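# Move stir bar from flask to yellow-band vial

## Task

Use the magnetic retriever to lift the stir bar out of the round-bottom flask and drop it into the vial marked with a yellow band. When finished, only the granules may remain in the flask, the flask must still sit upright in its cork ring, and each vial must sit upright in its own rack hole. Any glass falling more than a few centimetres may shatter, which counts as failure, and nothing may end up off the table.

## Robot and tools

Robot: two arms, left_arm and right_arm, each with a five-finger hand. right_arm has a right hand; left_arm has its mirror image. Calibrated bases in the scene frame: left_arm at (-0.031, +0.362, 0) m, right_arm at (+0.018, -0.407, 0) m, both turned almost nothing about z. A camera stand sits behind the arms. Loose objects may occasionally get nudged by outside pushes.

Scene frame: origin at table height, halfway between the arms; +z up, +x forward over the table, +y toward left_arm. Image left and right do not match arm names. Positions, velocities and quaternions in results use this frame.

Hand point: a point fixed to the palm, 0.15 m out from the wrist flange along the fingers and 0.05 m in front of the palm. Its +z runs along straight fingers, +y out of the palm, +x across the palm away from the thumb on the right hand (toward the thumb on the left hand). Straight fingertips sit about 0.06-0.07 m past the point along +z and 0.06 m behind it along -y. A bracket on the little-finger side of the wrist sticks out and can collide. With fingers level, the wrist may hang up to 0.11 m (palm down) or 0.23 m (palm up) below the point and strike the table first.

The 28-number row (used by execute_actions and move), each value in [-1, 1]: left_arm dx, dy, dz, rx, ry, rz; then left hand little, ring, middle, index, thumb_bend, thumb_turn, force_limit, speed; then the same fourteen for right_arm. All 28 are needed even when one arm is idle. dx..rz are an offset, not a pose: counted from that arm's Hand target at the start of the action or move, along scene-frame axes, with rx, ry, rz forming one rotation vector turning about the Hand target's position. Scale: 1.0 = 0.6 m or 180 degrees. Every row of one action counts from that same start, and repeating an offset moves further. Six zeros re-command the current Hand target. The controller clips commanded orientation to within 32 degrees of the measured one.

Hand values are absolute targets: fingers and thumb_bend +1 straight/open, -1 curled/closed; thumb_turn +1 beside the palm, -1 opposite the fingers. force_limit maps -1..+1 to roughly 0..10 N at the fingertip (0..15 N for the two thumb motors). speed rises linearly from nearly 0 at -1 to full at +0.48 and stays full above; full travel takes 0.49 s. Close at speed -0.94 or slower for a gentle grip. A motor only starts when its target changes by at least 0.002. To keep a hand unchanged, resend the last eight hand numbers actually executed for it (or, if none yet, its hand_measured six plus hand_force_limit and hand_speed). Thumb opposed, the hand grips items about 0.035-0.065 m thick, or a handle down to about 0.025 m.

execute_actions(actions, cameras): actions is a list of actions; each action is up to 15 rows, one per 1/30 s step, and a short action repeats its last row. Images return only if actions is empty or cameras names them (["all"], specific names, or []).

move(target, speed, blend, stop_force, zero, blocking, cameras): target is one 28-number row or a list of up to 15 rows, all offsets from the same starting Hand targets. speed is metres per second, 0.002-3.6, default 0.25 (turn rate up to twice that in rad/s), one value or one per target. blend is in metres per target; 0 means stop at each. stop_force is in newtons, 3-120, shared by both arms; an arm's path ends when its wrist sensor feels that much push opposing its motion, and it then backs off slightly but keeps some pressure. Do not rely on it for light or sideways contacts, while rotating, or when moving away from something. zero (default true) re-zeroes moving arms before the move. blocking=false returns after about 0.5 s and cannot be combined with stop_force. Paths are straight, do not avoid obstacles, end together, last at least 0.5 s and at most 10 s. Keep paths away from an arm's own base. The result adds a move: line with the ending (done, off_target, moving, held, fault) and limits (paced = clipped pose, held = steps withheld).

wait(seconds 0-10), stop() to brake a running move, zoom_image(camera, region [x0, y0, x1, y1] in pixels, max 504 by 504) on cam_high, cam_low, cam_left_wrist or cam_right_wrist (each 672x504), show_instructions() for the reference pages, zero_wrist_force(arm) to re-zero that wrist sensor, finished_scene(scene 1) to end irreversibly.

Results: end_effector pose and velocities, Hand target (the pose next offsets count from; the hand point often rests a bit short of it), joint positions and torques, Wrist force/torque in the hand's own axes plus the peak since the last report, and per motor hand_measured, hand_stopped_by (moving, target, force, stalled, fault) and hand_load_n (positive = finger pushed open; near 0 after a lost grip). Reported poses can be off by a few centimetres.

Avoid: contact torque above joint limits (25.4 N m on wrists, 136 on others) or about 150 N outside force, which stops that arm for 10 s; pushing a stiff arm even slightly beyond a firm contact; arms touching each other or one hand closing on the other's fingers, which can fail the scene; motors overheating (MOTOR HOT line at 70 °C, brakes at 85 °C) from long stretched or loaded holds; fast moves, which overshoot and hit harder; releasing anything while it moves; letting glass fall or anything leave the table.

Each tool is called after "Call:" by a JSON object that holds its "name" and its "arguments", one argument or row to a line.

Reference images:

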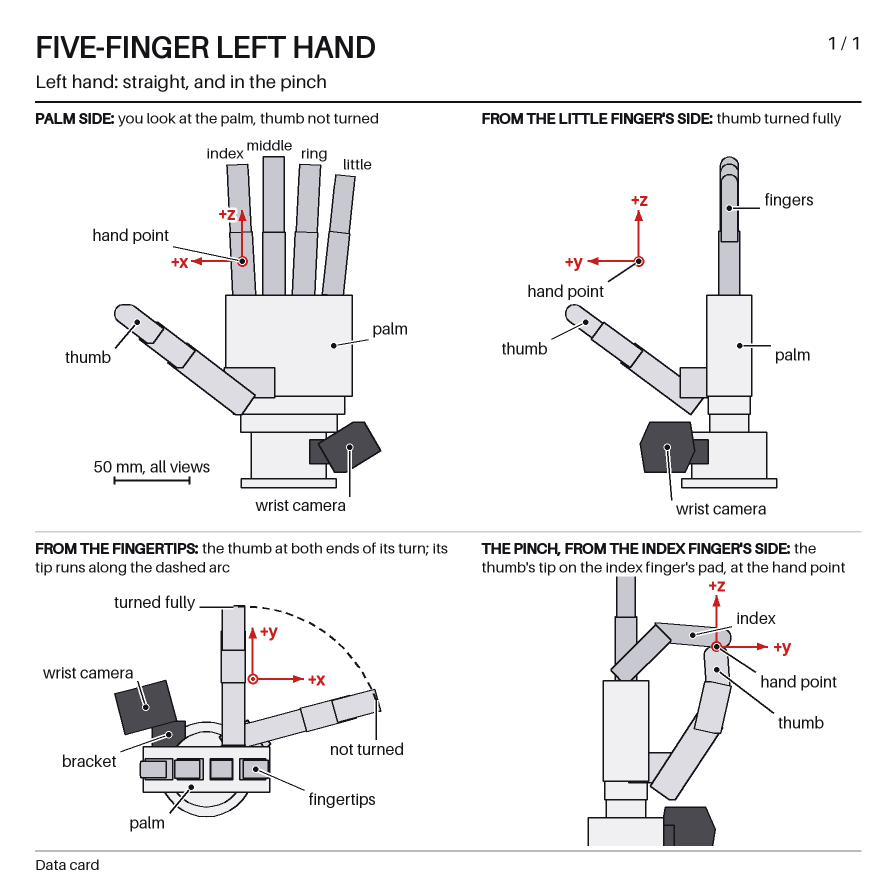

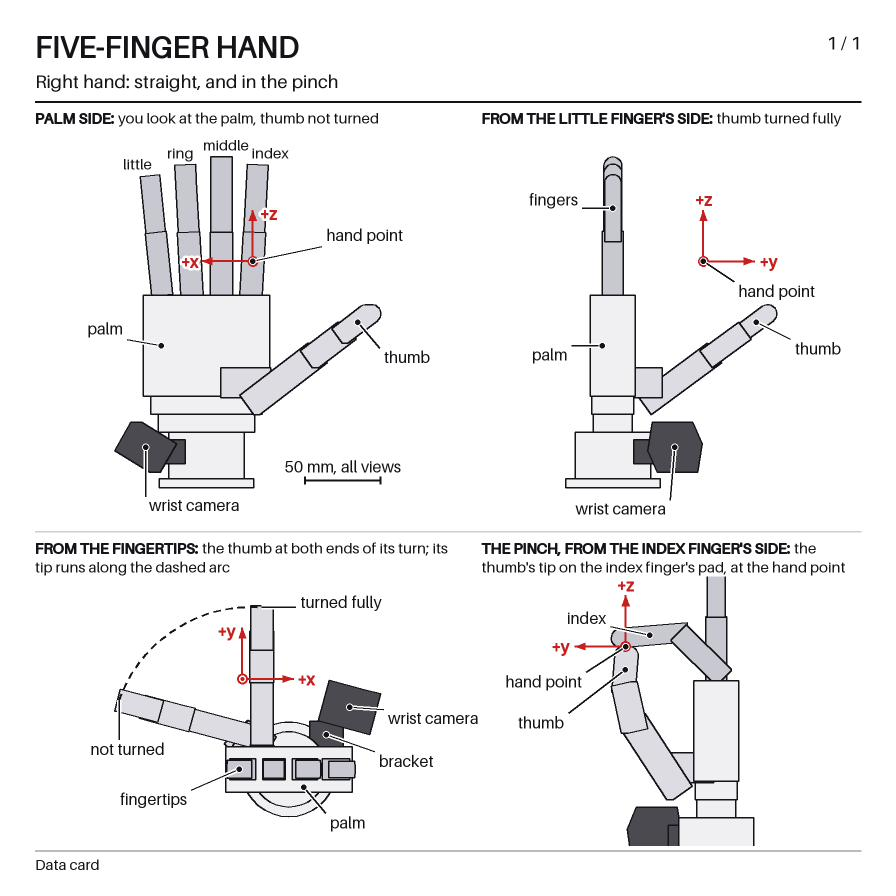

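## Session

Call:
{"name": "execute_actions", "arguments": {
  "actions": []
}}

Scene clock: 0.00 s.
left_arm: end_effector_position=(+0.9259, +0.4197, +0.2807) hand_measured=(+1.000, +1.000, +1.000, +1.000, +1.000, +1.000) hand_load_n=(+0.0, +0.0, +0.0, +0.0, +0.0, +0.0) hand_stopped_by=(target, target, target, target, target, target) hand_force_limit=0.00 hand_speed=-0.80 end_effector_quat_wxyz=(+0.586, -0.416, +0.625, -0.306) | right_arm: end_effector_position=(+0.6636, -0.2951, +0.2390) hand_measured=(+1.000, +1.000, +1.000, +1.000, +1.000, +1.000) hand_load_n=(+0.0, +0.0, +0.0, +0.0, +0.0, +0.0) hand_stopped_by=(target, target, target, target, target, target) hand_force_limit=0.00 hand_speed=-0.80 end_effector_quat_wxyz=(+0.666, -0.674, +0.263, +0.182)
Joint positions: left_arm=[3.34 -2.463 -0.552 2.887 -1.45 3.66] | right_arm=[-0.406 -0.552 1.096 2.435 0.295 0.793]
Joint velocities: within noise
Joint torques (N m): no reading
Motor temperatures (°C): left_arm=[22 24 24 29 29 30] | right_arm=[23 23 25 26 27 28]
Wrist force (N): no reading
Wrist torque (N m): no reading
Wrist force, peak (N): no reading
Hand target: left_arm +0.9259, +0.4197, +0.2807; +0.586, -0.416, +0.625, -0.306 | right_arm +0.6636, -0.2951, +0.2390; +0.666, -0.674, +0.263, +0.182

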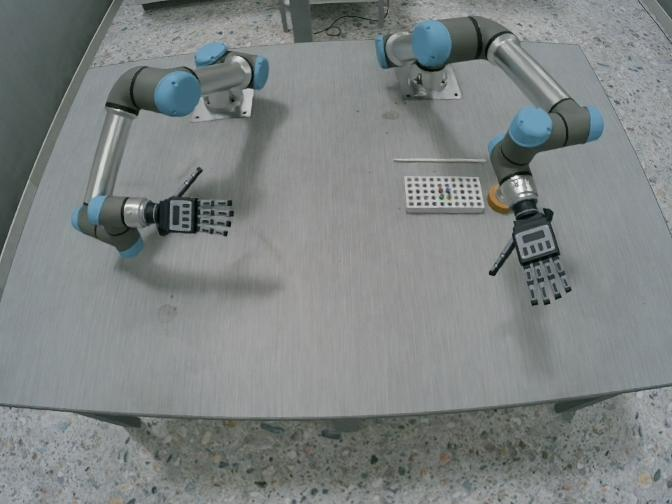

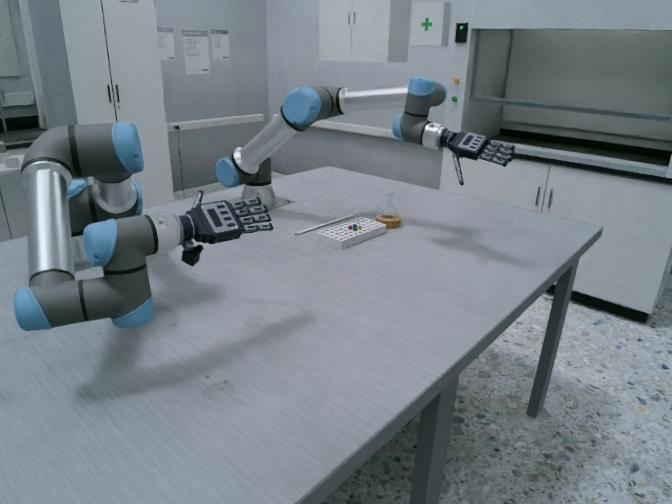

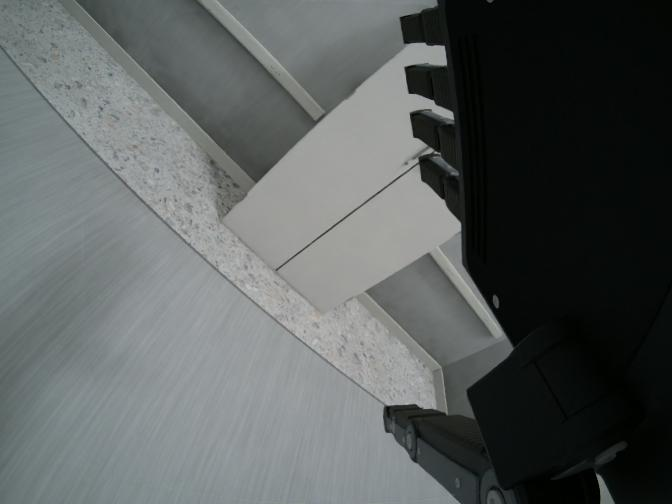

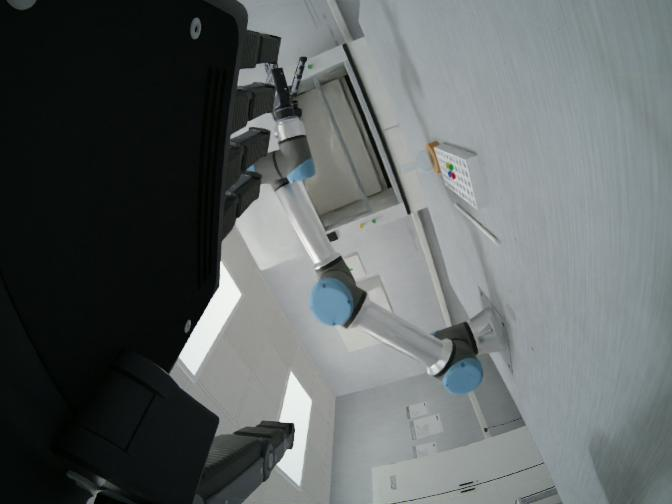

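Call:
{"name": "zoom_image", "arguments": {
  "camera": "cam_high",
  "region": [380, 140, 530, 240]
}}

Call:
{"name": "zoom_image", "arguments": {
  "camera": "cam_low",
  "region": [280, 180, 420, 260]
}}

Scaled by 3.360.

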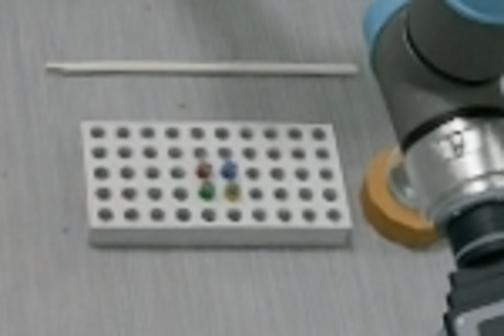

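Scaled by 3.600.

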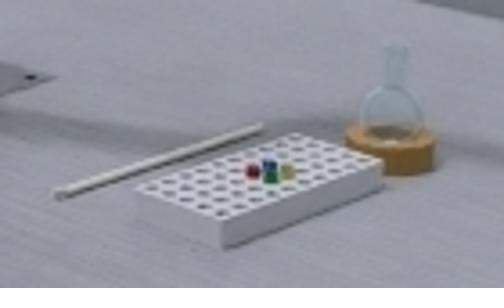

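Call:
{"name": "move", "arguments": {
  "target": [
    [0,0,0.25,0,0,0,1,1,1,1,1,1,0,-0.8,0,0,0,0,0,0,1,1,1,1,1,1,0,-0.8],
    [-0.95,-0.066,0.25,-0.1575,0.1697,0.0329,1,1,1,1,1,1,0,-0.8,0,0,0,0,0,0,1,1,1,1,1,1,0,-0.8]
  ],
  "blend": 0.03,
  "speed": 0.25,
  "cameras": ["all"]
}}

Scene clock: 34.63 s.
left_arm: end_effector_position=(+0.3560, +0.3801, +0.4307) hand_measured=(+1.000, +1.000, +1.000, +1.000, +1.000, +1.000) hand_load_n=(+0.0, +0.0, +0.0, +0.0, +0.0, -0.5) hand_stopped_by=(target, target, target, target, target, target) hand_force_limit=0.00 hand_speed=-0.80 end_effector_quat_wxyz=(-0.299, +0.641, -0.641, +0.298) | right_arm: end_effector_position=(+0.6636, -0.2951, +0.2390) hand_measured=(+1.000, +1.000, +1.000, +1.000, +1.000, +1.000) hand_load_n=(-0.5, +0.0, +0.0, +0.0, +0.0, +0.0) hand_stopped_by=(target, target, target, target, target, target) hand_force_limit=0.00 hand_speed=-0.80 end_effector_quat_wxyz=(+0.666, -0.674, +0.263, +0.182)
Joint positions: left_arm=[3.907 -1.342 -1.474 1.94 -0.993 3.723] | right_arm=[-0.406 -0.552 1.096 2.435 0.295 0.793]
Joint torques (N m): left_arm=[12.04 15.14 4.27 -2.7 3.28 2.28] | right_arm=[-0.36 -52.43 -16.21 0.57 -0.24 0.28]
Wrist force (N): left_arm=[-0.1 -0.6 1.2] | right_arm=[-0.1 -0.4 -0.1]
Wrist torque (N m): left_arm=[-0.09 0.00 0.04] | right_arm=[-0.05 0.02 -0.03]
Wrist force, peak (N): left_arm=[0.5 1.3 0.5] | right_arm=[-0.6 -0.6 -0.2]
Hand target: left_arm +0.3559, +0.3801, +0.4307; -0.299, +0.641, -0.641, +0.298 | right_arm +0.6636, -0.2951, +0.2390; +0.666, -0.674, +0.263, +0.182
Off the commanded pose: left_arm 0.000 m, 0 deg | right_arm 0.000 m, 0 deg.
elbow stopped short (left arm): the move would have taken joint 3 (elbow) straighter than the controller allows.
move: done
camera_calibration:
cam_left_wrist: T_world_to_cam=[[0.608371, -0.241747, 0.755938, -0.45443], [-0.54104, -0.823184, 0.172172, 0.42676], [0.580655, -0.513738, -0.631596, 0.372755], [0, 0, 0, 1]] pos_world=[0.290915, 0.432943, 0.505476]

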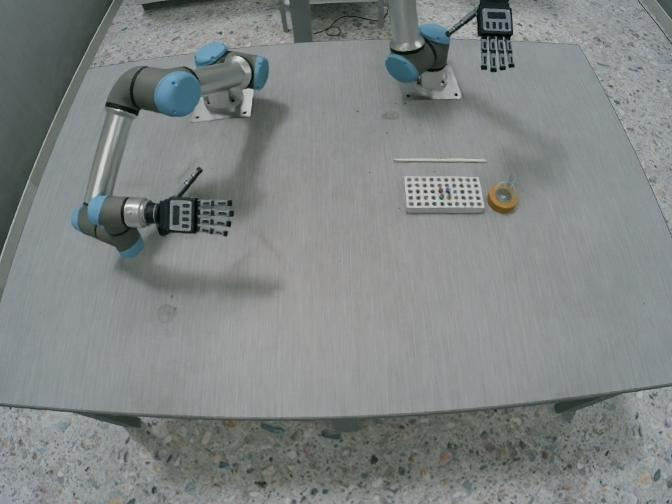

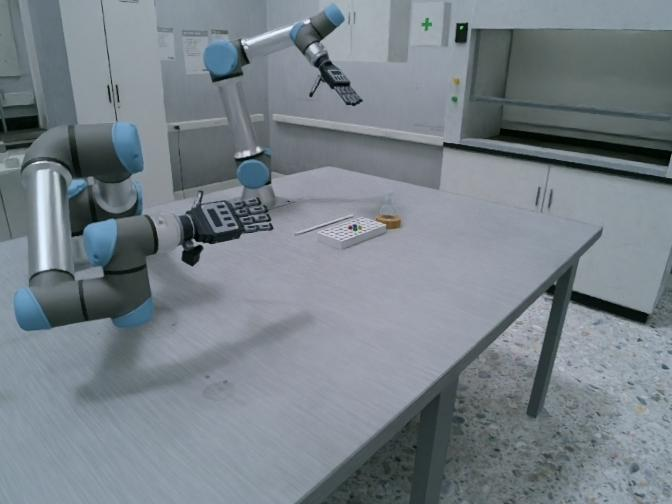

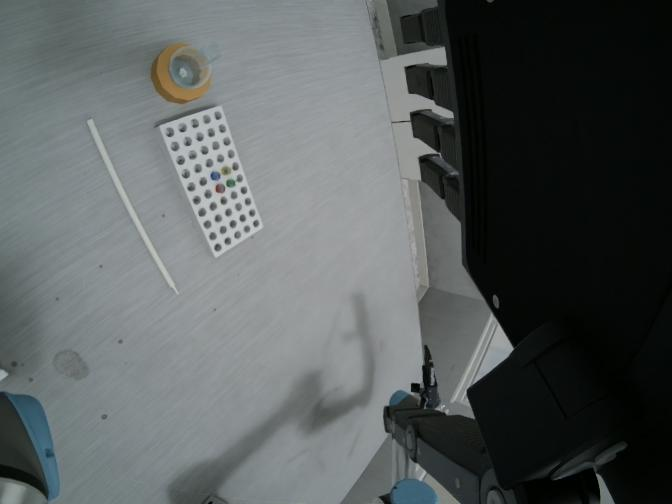

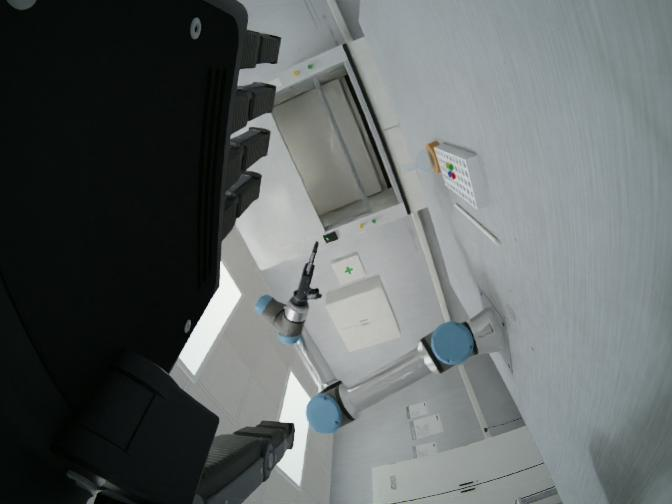

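Call:
{"name": "zoom_image", "arguments": {
  "camera": "cam_left_wrist",
  "region": [70, 100, 280, 310]
}}

Call:
{"name": "zoom_image", "arguments": {
  "camera": "cam_left_wrist",
  "region": [130, 20, 260, 150]
}}

Call:
{"name": "zoom_image", "arguments": {
  "camera": "cam_left_wrist",
  "region": [140, 250, 220, 310]
}}

Call:
{"name": "zoom_image", "arguments": {
  "camera": "cam_high",
  "region": [460, 150, 540, 230]
}}

Call:
{"name": "zoom_image", "arguments": {
  "camera": "cam_low",
  "region": [360, 180, 420, 240]
}}

Scaled by 2.400 from the camera's 672x504 image, which has a finer 960x720 frame.

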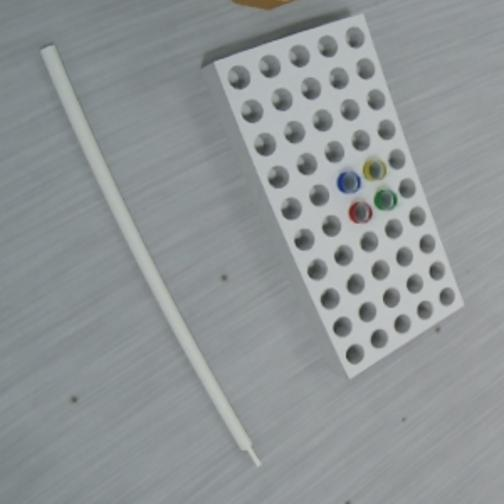

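Scaled by 3.877 from the camera's 672x504 image, which has a finer 960x720 frame.

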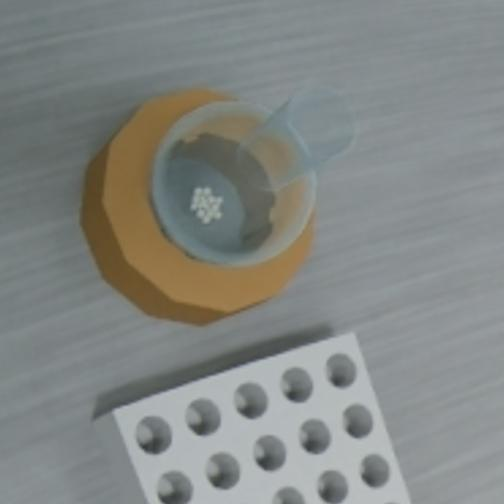

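Scaled by 6.300 from the camera's 672x504 image, which has a finer 960x720 frame.

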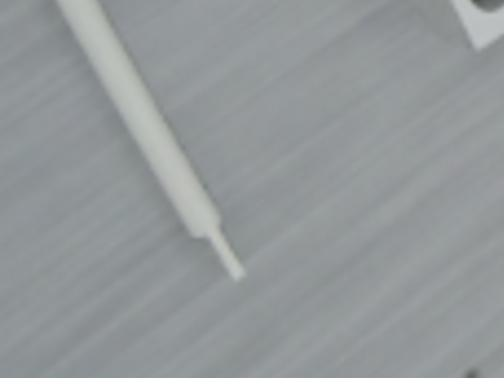

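Scaled by 6.300.

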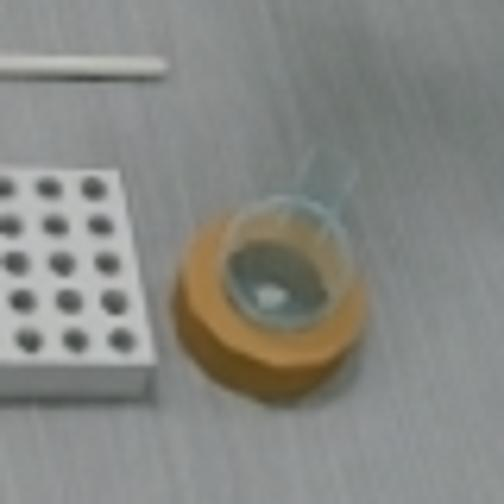

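Scaled by 8.400.

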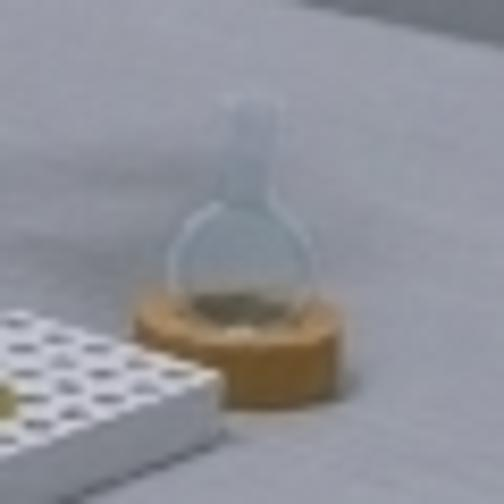

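Call:
{"name": "move", "arguments": {
  "target": [0.24,0.125,-0.18,0.187,0.2125,0,1,1,1,1,1,1,0,-0.8,0,0,0,0,0,0,1,1,1,1,1,1,0,-0.8],
  "speed": 0.25,
  "cameras": ["cam_high", "cam_left_wrist"]
}}

Scene clock: 46.67 s.
left_arm: end_effector_position=(+0.4999, +0.4551, +0.3227) hand_measured=(+1.000, +1.000, +1.000, +1.000, +1.000, +1.000) hand_load_n=(+0.0, +0.0, +0.0, +0.0, +0.0, +0.0) hand_stopped_by=(target, target, target, target, target, target) hand_force_limit=0.00 hand_speed=-0.80 end_effector_quat_wxyz=(+0.245, -0.590, +0.760, +0.120) | right_arm: end_effector_position=(+0.6636, -0.2951, +0.2390) hand_measured=(+1.000, +1.000, +1.000, +1.000, +1.000, +1.000) hand_load_n=(+0.0, +0.0, +0.0, +0.0, +0.0, +0.0) hand_stopped_by=(target, target, target, target, target, target) hand_force_limit=0.00 hand_speed=-0.80 end_effector_quat_wxyz=(+0.666, -0.674, +0.263, +0.182)
Joint positions: left_arm=[3.334 -2.135 -0.82 1.754 -1.992 3.694] | right_arm=[-0.406 -0.552 1.096 2.435 0.295 0.793]
Joint torques (N m): left_arm=[-9.04 32.27 29.99 -3.32 -3.33 -2.28] | right_arm=[-0.4 -52.02 -15.11 0.73 -0.05 0.25]
Wrist force (N): left_arm=[0.8 -1.3 1.4] | right_arm=[0.1 -0.1 0.0]
Wrist torque (N m): left_arm=[-0.15 -0.10 0.13] | right_arm=[-0.02 -0.02 -0.02]
Wrist force, peak (N): left_arm=[0.8 -1.6 2.0] | right_arm=[0.0 -0.8 -0.1]
Hand target: left_arm +0.4999, +0.4551, +0.3227; +0.245, -0.590, +0.760, +0.120 | right_arm +0.6636, -0.2951, +0.2390; +0.666, -0.674, +0.263, +0.182
Off the commanded pose: left_arm 0.000 m, 0 deg | right_arm 0.000 m, 0 deg.
move: done
camera_calibration:
cam_left_wrist: T_world_to_cam=[[0.877843, -0.478942, -0.0022612, -0.224294], [-0.47894, -0.877846, 0.00162054, 0.63383], [-0.00276113, -0.000339601, -0.999996, 0.436388], [0, 0, 0, 1]] pos_world=[0.501666, 0.44913, 0.434852]
Images, in order (width x height): cam_high 672x504, cam_left_wrist 672x504.

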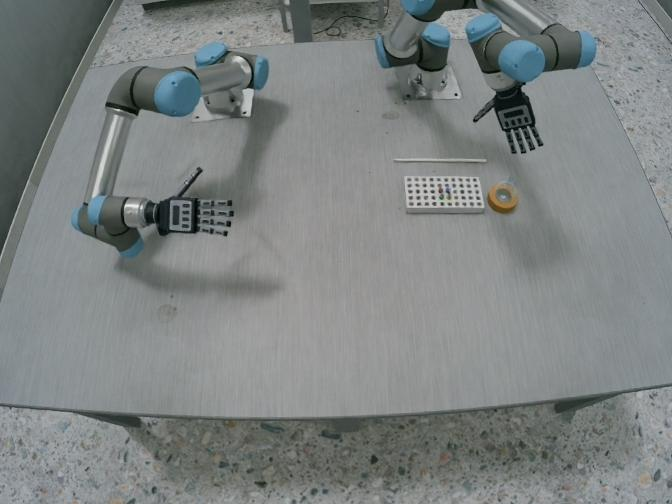

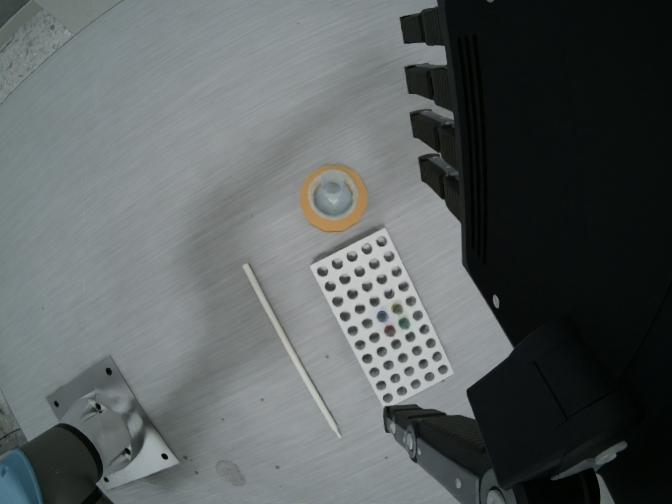

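Call:
{"name": "zoom_image", "arguments": {
  "camera": "cam_left_wrist",
  "region": [290, 150, 380, 240]
}}

Call:
{"name": "zoom_image", "arguments": {
  "camera": "cam_left_wrist",
  "region": [350, 280, 440, 350]
}}

Call:
{"name": "zoom_image", "arguments": {
  "camera": "cam_left_wrist",
  "region": [230, 250, 350, 450]
}}

Call:
{"name": "zoom_image", "arguments": {
  "camera": "cam_left_wrist",
  "region": [310, 400, 360, 450]
}}

Scaled by 5.600 from the camera's 672x504 image, which has a finer 960x720 frame.

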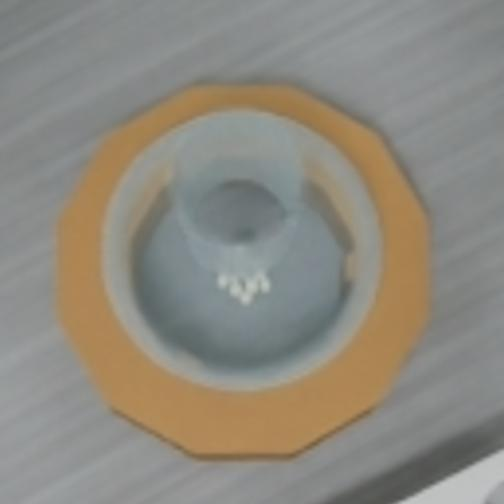

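Scaled by 5.600 from the camera's 672x504 image, which has a finer 960x720 frame.

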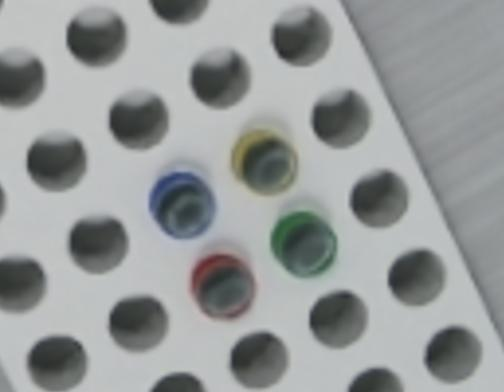

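Scaled by 2.520 from the camera's 672x504 image, which has a finer 960x720 frame.

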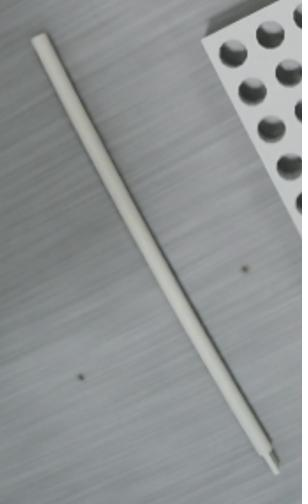

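Scaled by 10.080 from the camera's 672x504 image, which has a finer 960x720 frame.

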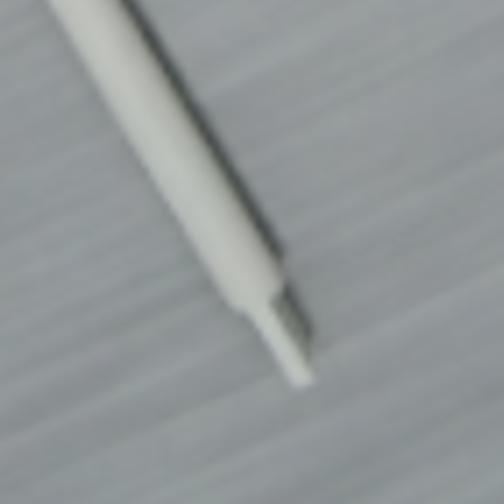

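Call:
{"name": "move", "arguments": {
  "target": [0.057,0.117,-0.108,0,0,0,1,1,1,1,1,1,0,-0.8,0,0,0,0,0,0,1,1,1,1,1,1,0,-0.8],
  "speed": 0.2,
  "cameras": ["cam_left_wrist"]
}}

Call:
{"name": "zoom_image", "arguments": {
  "camera": "cam_left_wrist",
  "region": [300, 220, 370, 290]
}}

Call:
{"name": "zoom_image", "arguments": {
  "camera": "cam_left_wrist",
  "region": [280, 200, 390, 310]
}}

Scene clock: 55.27 s.
left_arm: end_effector_position=(+0.5340, +0.5251, +0.2580) hand_measured=(+1.000, +1.000, +1.000, +1.000, +1.000, +1.000) hand_load_n=(+0.5, +0.0, +0.0, +0.0, +0.0, +0.0) hand_stopped_by=(target, target, target, target, target, target) hand_force_limit=0.00 hand_speed=-0.80 end_effector_quat_wxyz=(+0.245, -0.590, +0.760, +0.120) | right_arm: end_effector_position=(+0.6636, -0.2951, +0.2390) hand_measured=(+1.000, +1.000, +1.000, +1.000, +1.000, +1.000) hand_load_n=(+0.0, +0.0, +0.0, +0.0, +0.0, -0.5) hand_stopped_by=(target, target, target, target, target, target) hand_force_limit=0.00 hand_speed=-0.80 end_effector_quat_wxyz=(+0.666, -0.674, +0.263, +0.182)
Joint positions: left_arm=[3.442 -2.224 -0.834 1.897 -1.951 3.802] | right_arm=[-0.406 -0.552 1.096 2.435 0.295 0.793]
Joint torques (N m): left_arm=[9.8 35.6 32.3 0.24 2.04 2.37] | right_arm=[0.72 -52.51 -14.99 0.36 -0.05 0.26]
Wrist force (N): left_arm=[0.8 -1.5 1.1] | right_arm=[0.0 -0.2 -0.3]
Wrist torque (N m): left_arm=[-0.18 -0.07 0.02] | right_arm=[-0.01 0.00 -0.01]
Wrist force, peak (N): left_arm=[0.5 -1.5 2.1] | right_arm=[-0.2 -0.6 -0.5]
Hand target: left_arm +0.5341, +0.5253, +0.2579; +0.245, -0.590, +0.760, +0.120 | right_arm +0.6636, -0.2951, +0.2390; +0.666, -0.674, +0.263, +0.182
Off the commanded pose: left_arm 0.000 m, 0 deg | right_arm 0.000 m, 0 deg.
move: done
camera_calibration:
cam_left_wrist: T_world_to_cam=[[0.877843, -0.478943, -0.00248465, -0.220765], [-0.47894, -0.877846, 0.00162854, 0.711713], [-0.00296112, -0.000239602, -0.999996, 0.371862], [0, 0, 0, 1]] pos_world=[0.535766, 0.51913, 0.370152]
Images, in order (width x height): cam_left_wrist 672x504.

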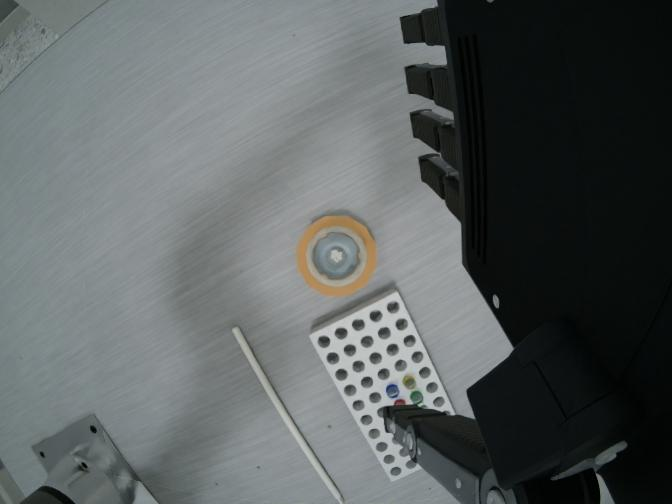

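Scaled by 7.200 from the camera's 672x504 image, which has a finer 960x720 frame.

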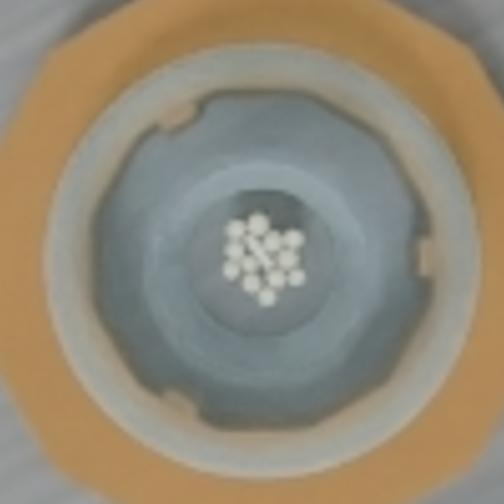

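Scaled by 4.582 from the camera's 672x504 image, which has a finer 960x720 frame.

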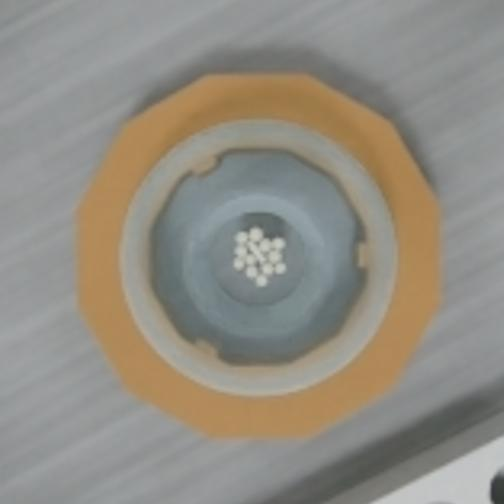

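Call:
{"name": "zoom_image", "arguments": {
  "camera": "cam_left_wrist",
  "region": [215, 310, 285, 380]
}}

Call:
{"name": "zoom_image", "arguments": {
  "camera": "cam_left_wrist",
  "region": [370, 355, 440, 425]
}}

Scaled by 7.200 from the camera's 672x504 image, which has a finer 960x720 frame.

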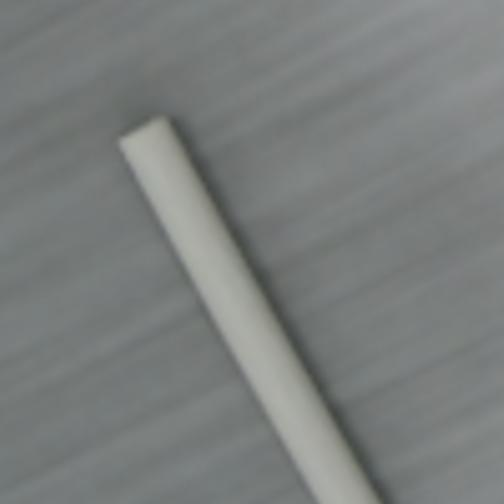

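Scaled by 7.200 from the camera's 672x504 image, which has a finer 960x720 frame.

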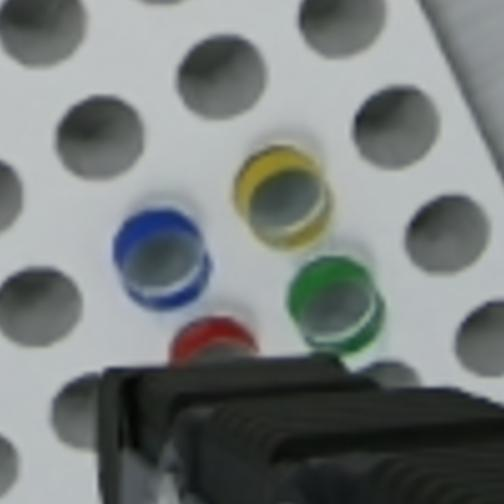

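Call:
{"name": "move", "arguments": {
  "target": [
    [0,0,0.12,0,0,0,1,1,1,1,1,1,0,-0.8,0,0,0,0,0,0,1,1,1,1,1,1,0,-0.8],
    [-0.357,-0.458,0.07,-0.187,-0.2125,0,1,1,1,1,1,1,0,-0.8,0,0,0,0,0,0,1,1,1,1,1,1,0,-0.8],
    [-0.357,-0.458,-0.26,-0.187,-0.2125,0,1,1,1,1,1,1,0,-0.8,0,0,0,0,0,0,1,1,1,1,1,1,0,-0.8]
  ],
  "speed": [0.25,0.25,0.15],
  "blend": 0.03,
  "cameras": ["cam_left_wrist","cam_low"]
}}

Call:
{"name": "zoom_image", "arguments": {
  "camera": "cam_left_wrist",
  "region": [200, 150, 450, 400]
}}

Scene clock: 76.47 s.
left_arm: end_effector_position=(+0.3199, +0.2505, +0.1020) hand_measured=(+1.000, +1.000, +1.000, +1.000, +1.000, +1.000) hand_load_n=(+0.0, +0.0, +0.0, +0.0, -0.5, -0.5) hand_stopped_by=(target, target, target, target, target, target) hand_force_limit=0.00 hand_speed=-0.80 end_effector_quat_wxyz=(-0.299, +0.641, -0.641, +0.298) | right_arm: end_effector_position=(+0.6636, -0.2951, +0.2390) hand_measured=(+1.000, +1.000, +1.000, +1.000, +1.000, +1.000) hand_load_n=(+0.0, +0.0, +0.0, +0.0, +0.0, +0.0) hand_stopped_by=(target, target, target, target, target, target) hand_force_limit=0.00 hand_speed=-0.80 end_effector_quat_wxyz=(+0.666, -0.674, +0.263, +0.182)
Joint positions: left_arm=[3.397 -1.308 -2.336 2.924 -1.354 3.328] | right_arm=[-0.406 -0.552 1.096 2.435 0.295 0.793]
Joint torques (N m): left_arm=[-9.68 0.17 4 1.49 -2.5 -2.1] | right_arm=[0.73 -53.04 -15.88 0.49 0 0.16]
Wrist force (N): left_arm=[-0.4 -0.3 0.7] | right_arm=[0.1 -0.3 -0.4]
Wrist torque (N m): left_arm=[-0.01 0.03 0.15] | right_arm=[-0.01 -0.01 -0.01]
Wrist force, peak (N): left_arm=[1.0 -1.4 2.2] | right_arm=[0.0 -0.4 -0.8]
Hand target: left_arm +0.3199, +0.2505, +0.1019; -0.299, +0.641, -0.641, +0.298 | right_arm +0.6636, -0.2951, +0.2390; +0.666, -0.674, +0.263, +0.182
Off the commanded pose: left_arm 0.000 m, 0 deg | right_arm 0.000 m, 0 deg.
move: done
camera_calibration:
cam_left_wrist: T_world_to_cam=[[0.60842, -0.241724, 0.755906, -0.21526], [-0.541089, -0.823126, 0.172297, 0.357126], [0.580558, -0.513841, -0.631601, 0.119524], [0, 0, 0, 1]] pos_world=[0.254815, 0.303343, 0.176676]
Images, in order (width x height): cam_low 672x504, cam_left_wrist 672x504.

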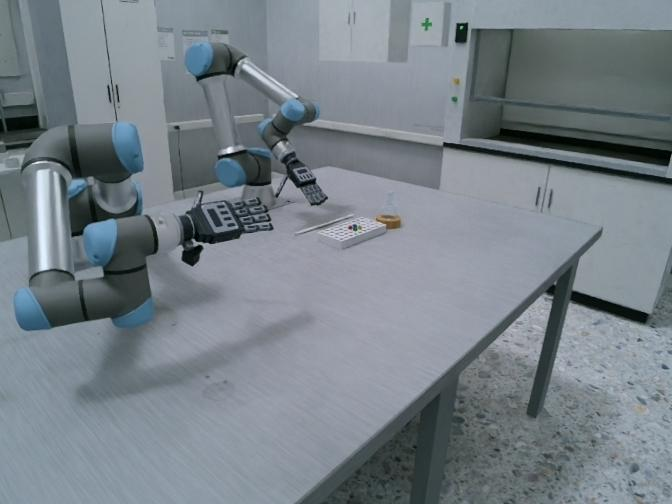

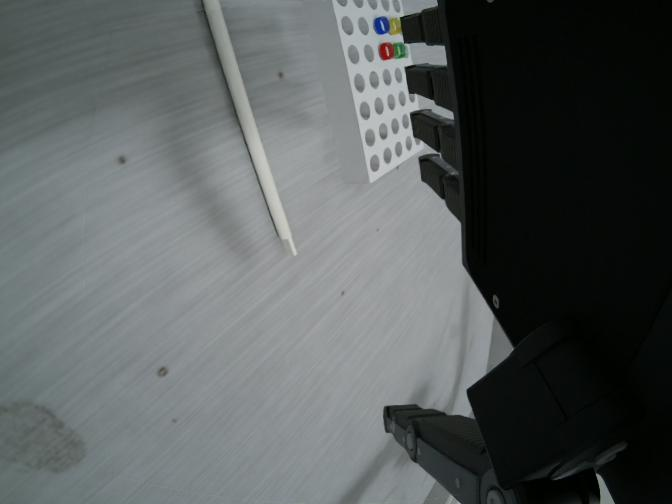

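Scaled by 2.016 from the camera's 672x504 image, which has a finer 960x720 frame.

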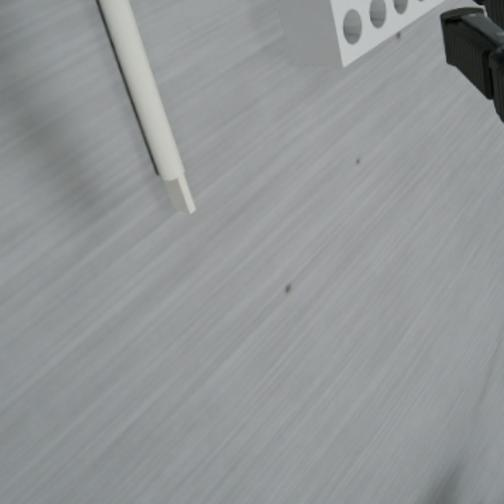

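Call:
{"name": "zoom_image", "arguments": {
  "camera": "cam_left_wrist",
  "region": [260, 215, 320, 275]
}}

Call:
{"name": "zoom_image", "arguments": {
  "camera": "cam_left_wrist",
  "region": [370, 0, 420, 60]
}}

Scaled by 8.400 from the camera's 672x504 image, which has a finer 960x720 frame.

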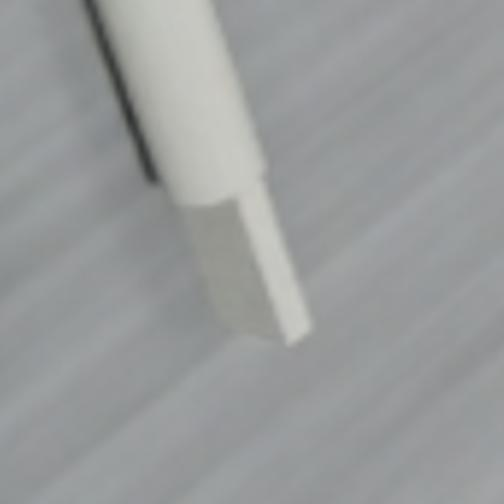

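Scaled by 8.400 from the camera's 672x504 image, which has a finer 960x720 frame.

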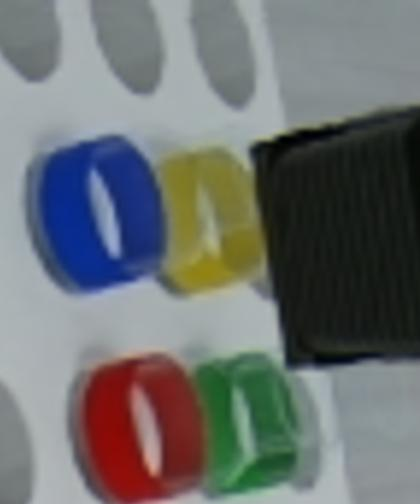

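Call:
{"name": "move", "arguments": {
  "target": [0.0417,0.141,0.02,0,-0.111,-0.0094,1,1,-0.1,-0.1,0.2,-1,0,-0.3,0,0,0,0,0,0,1,1,1,1,1,1,0,-0.8],
  "speed": 0.2,
  "cameras": ["cam_left_wrist","cam_low","cam_high"]
}}

Scene clock: 103.90 s.
left_arm: end_effector_position=(+0.3449, +0.3351, +0.1139) hand_measured=(+1.000, +1.000, -0.100, -0.100, +0.200, -1.000) hand_load_n=(+0.0, +0.0, +0.0, +0.0, +0.0, +0.0) hand_stopped_by=(target, target, target, target, target, target) hand_force_limit=0.00 hand_speed=-0.30 end_effector_quat_wxyz=(-0.401, +0.570, -0.589, +0.409) | right_arm: end_effector_position=(+0.6636, -0.2951, +0.2390) hand_measured=(+1.000, +1.000, +1.000, +1.000, +1.000, +1.000) hand_load_n=(+0.0, +0.0, +0.0, +0.0, +0.0, +0.0) hand_stopped_by=(target, target, target, target, target, target) hand_force_limit=0.00 hand_speed=-0.80 end_effector_quat_wxyz=(+0.666, -0.674, +0.263, +0.182)
Joint positions: left_arm=[4.126 -1.138 -2.572 3.083 -0.626 3.678] | right_arm=[-0.406 -0.552 1.096 2.435 0.295 0.793]
Joint torques (N m): left_arm=[10.18 -6.91 2.46 -2.38 3.43 2.38] | right_arm=[0.43 -52.51 -15.88 0.33 -0.03 0.07]
Wrist force (N): left_arm=[-0.4 0.1 0.3] | right_arm=[-0.3 -0.2 -0.4]
Wrist torque (N m): left_arm=[0.03 0.01 -0.02] | right_arm=[0.00 0.05 -0.03]
Wrist force, peak (N): left_arm=[-0.4 -0.6 0.9] | right_arm=[-0.2 -0.7 -0.6]
Hand target: left_arm +0.3449, +0.3351, +0.1139; -0.401, +0.570, -0.589, +0.409 | right_arm +0.6636, -0.2951, +0.2390; +0.666, -0.674, +0.263, +0.182
Off the commanded pose: left_arm 0.000 m, 0 deg | right_arm 0.000 m, 0 deg.
move: done
camera_calibration:
cam_left_wrist: T_world_to_cam=[[0.306299, -0.255367, 0.917043, -0.128683], [-0.590844, -0.806328, -0.0271909, 0.472459], [0.746381, -0.533501, -0.397859, 0.0787645], [0, 0, 0, 1]] pos_world=[0.259776, 0.390116, 0.162191]
Images, in order (width x height): cam_high 672x504, cam_low 672x504, cam_left_wrist 672x504.

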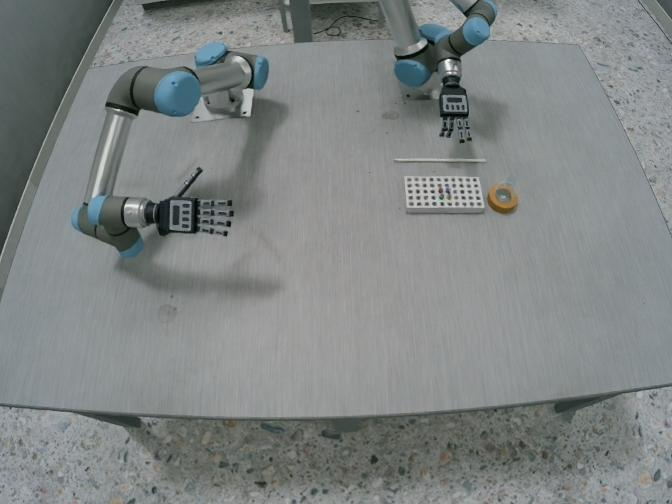

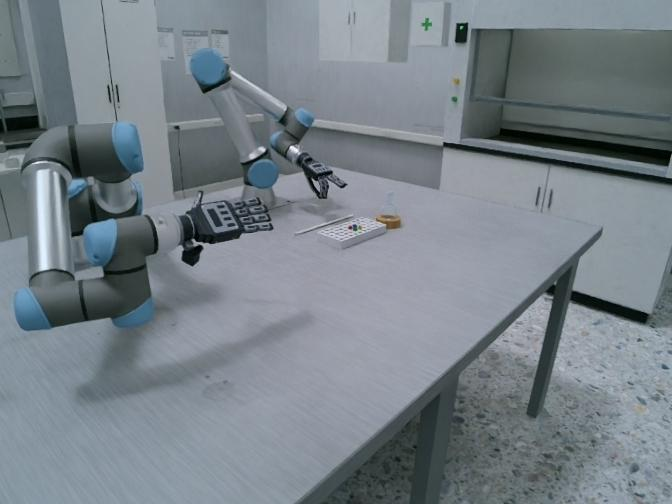

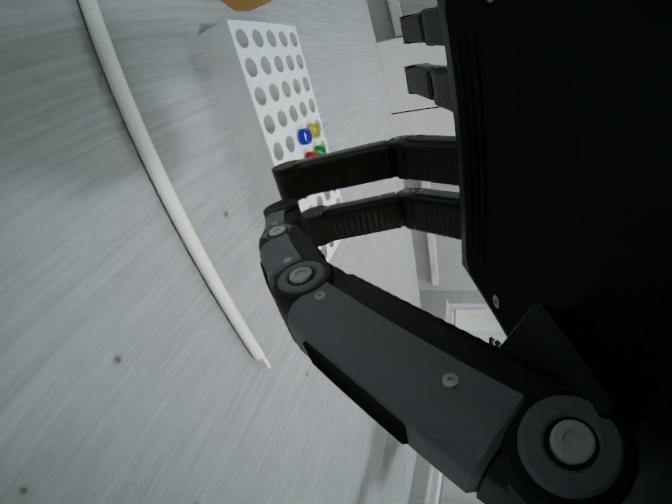

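Call:
{"name": "zoom_image", "arguments": {
  "camera": "cam_left_wrist",
  "region": [200, 120, 400, 320]
}}

Call:
{"name": "zoom_image", "arguments": {
  "camera": "cam_low",
  "region": [270, 100, 420, 250]
}}

Scaled by 2.520 from the camera's 672x504 image, which has a finer 960x720 frame.

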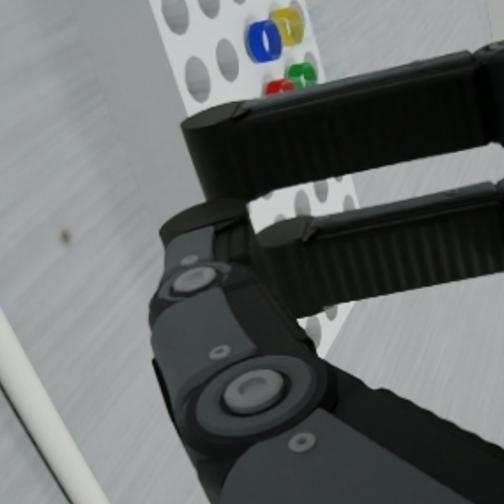

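Scaled by 3.360.

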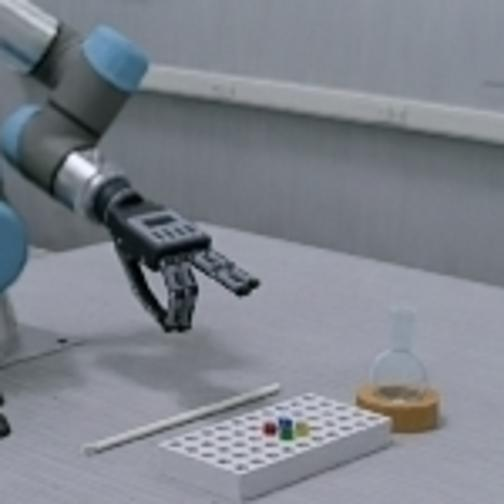

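Call:
{"name": "zoom_image", "arguments": {
  "camera": "cam_left_wrist",
  "region": [140, 180, 220, 260]
}}

Call:
{"name": "zoom_image", "arguments": {
  "camera": "cam_left_wrist",
  "region": [220, 310, 300, 390]
}}

Scaled by 6.300 from the camera's 672x504 image, which has a finer 960x720 frame.

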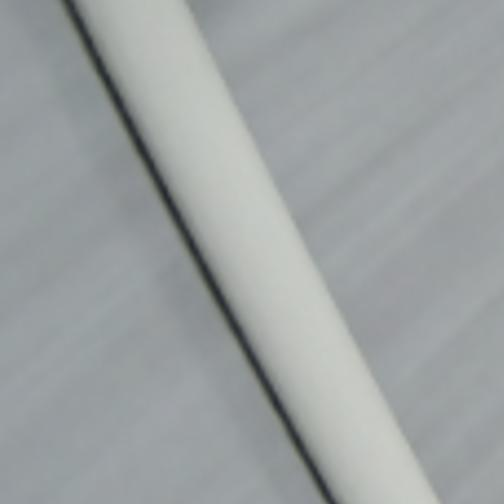

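Scaled by 6.300 from the camera's 672x504 image, which has a finer 960x720 frame.

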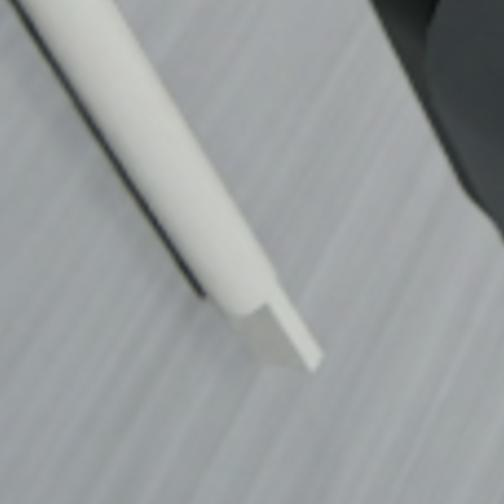

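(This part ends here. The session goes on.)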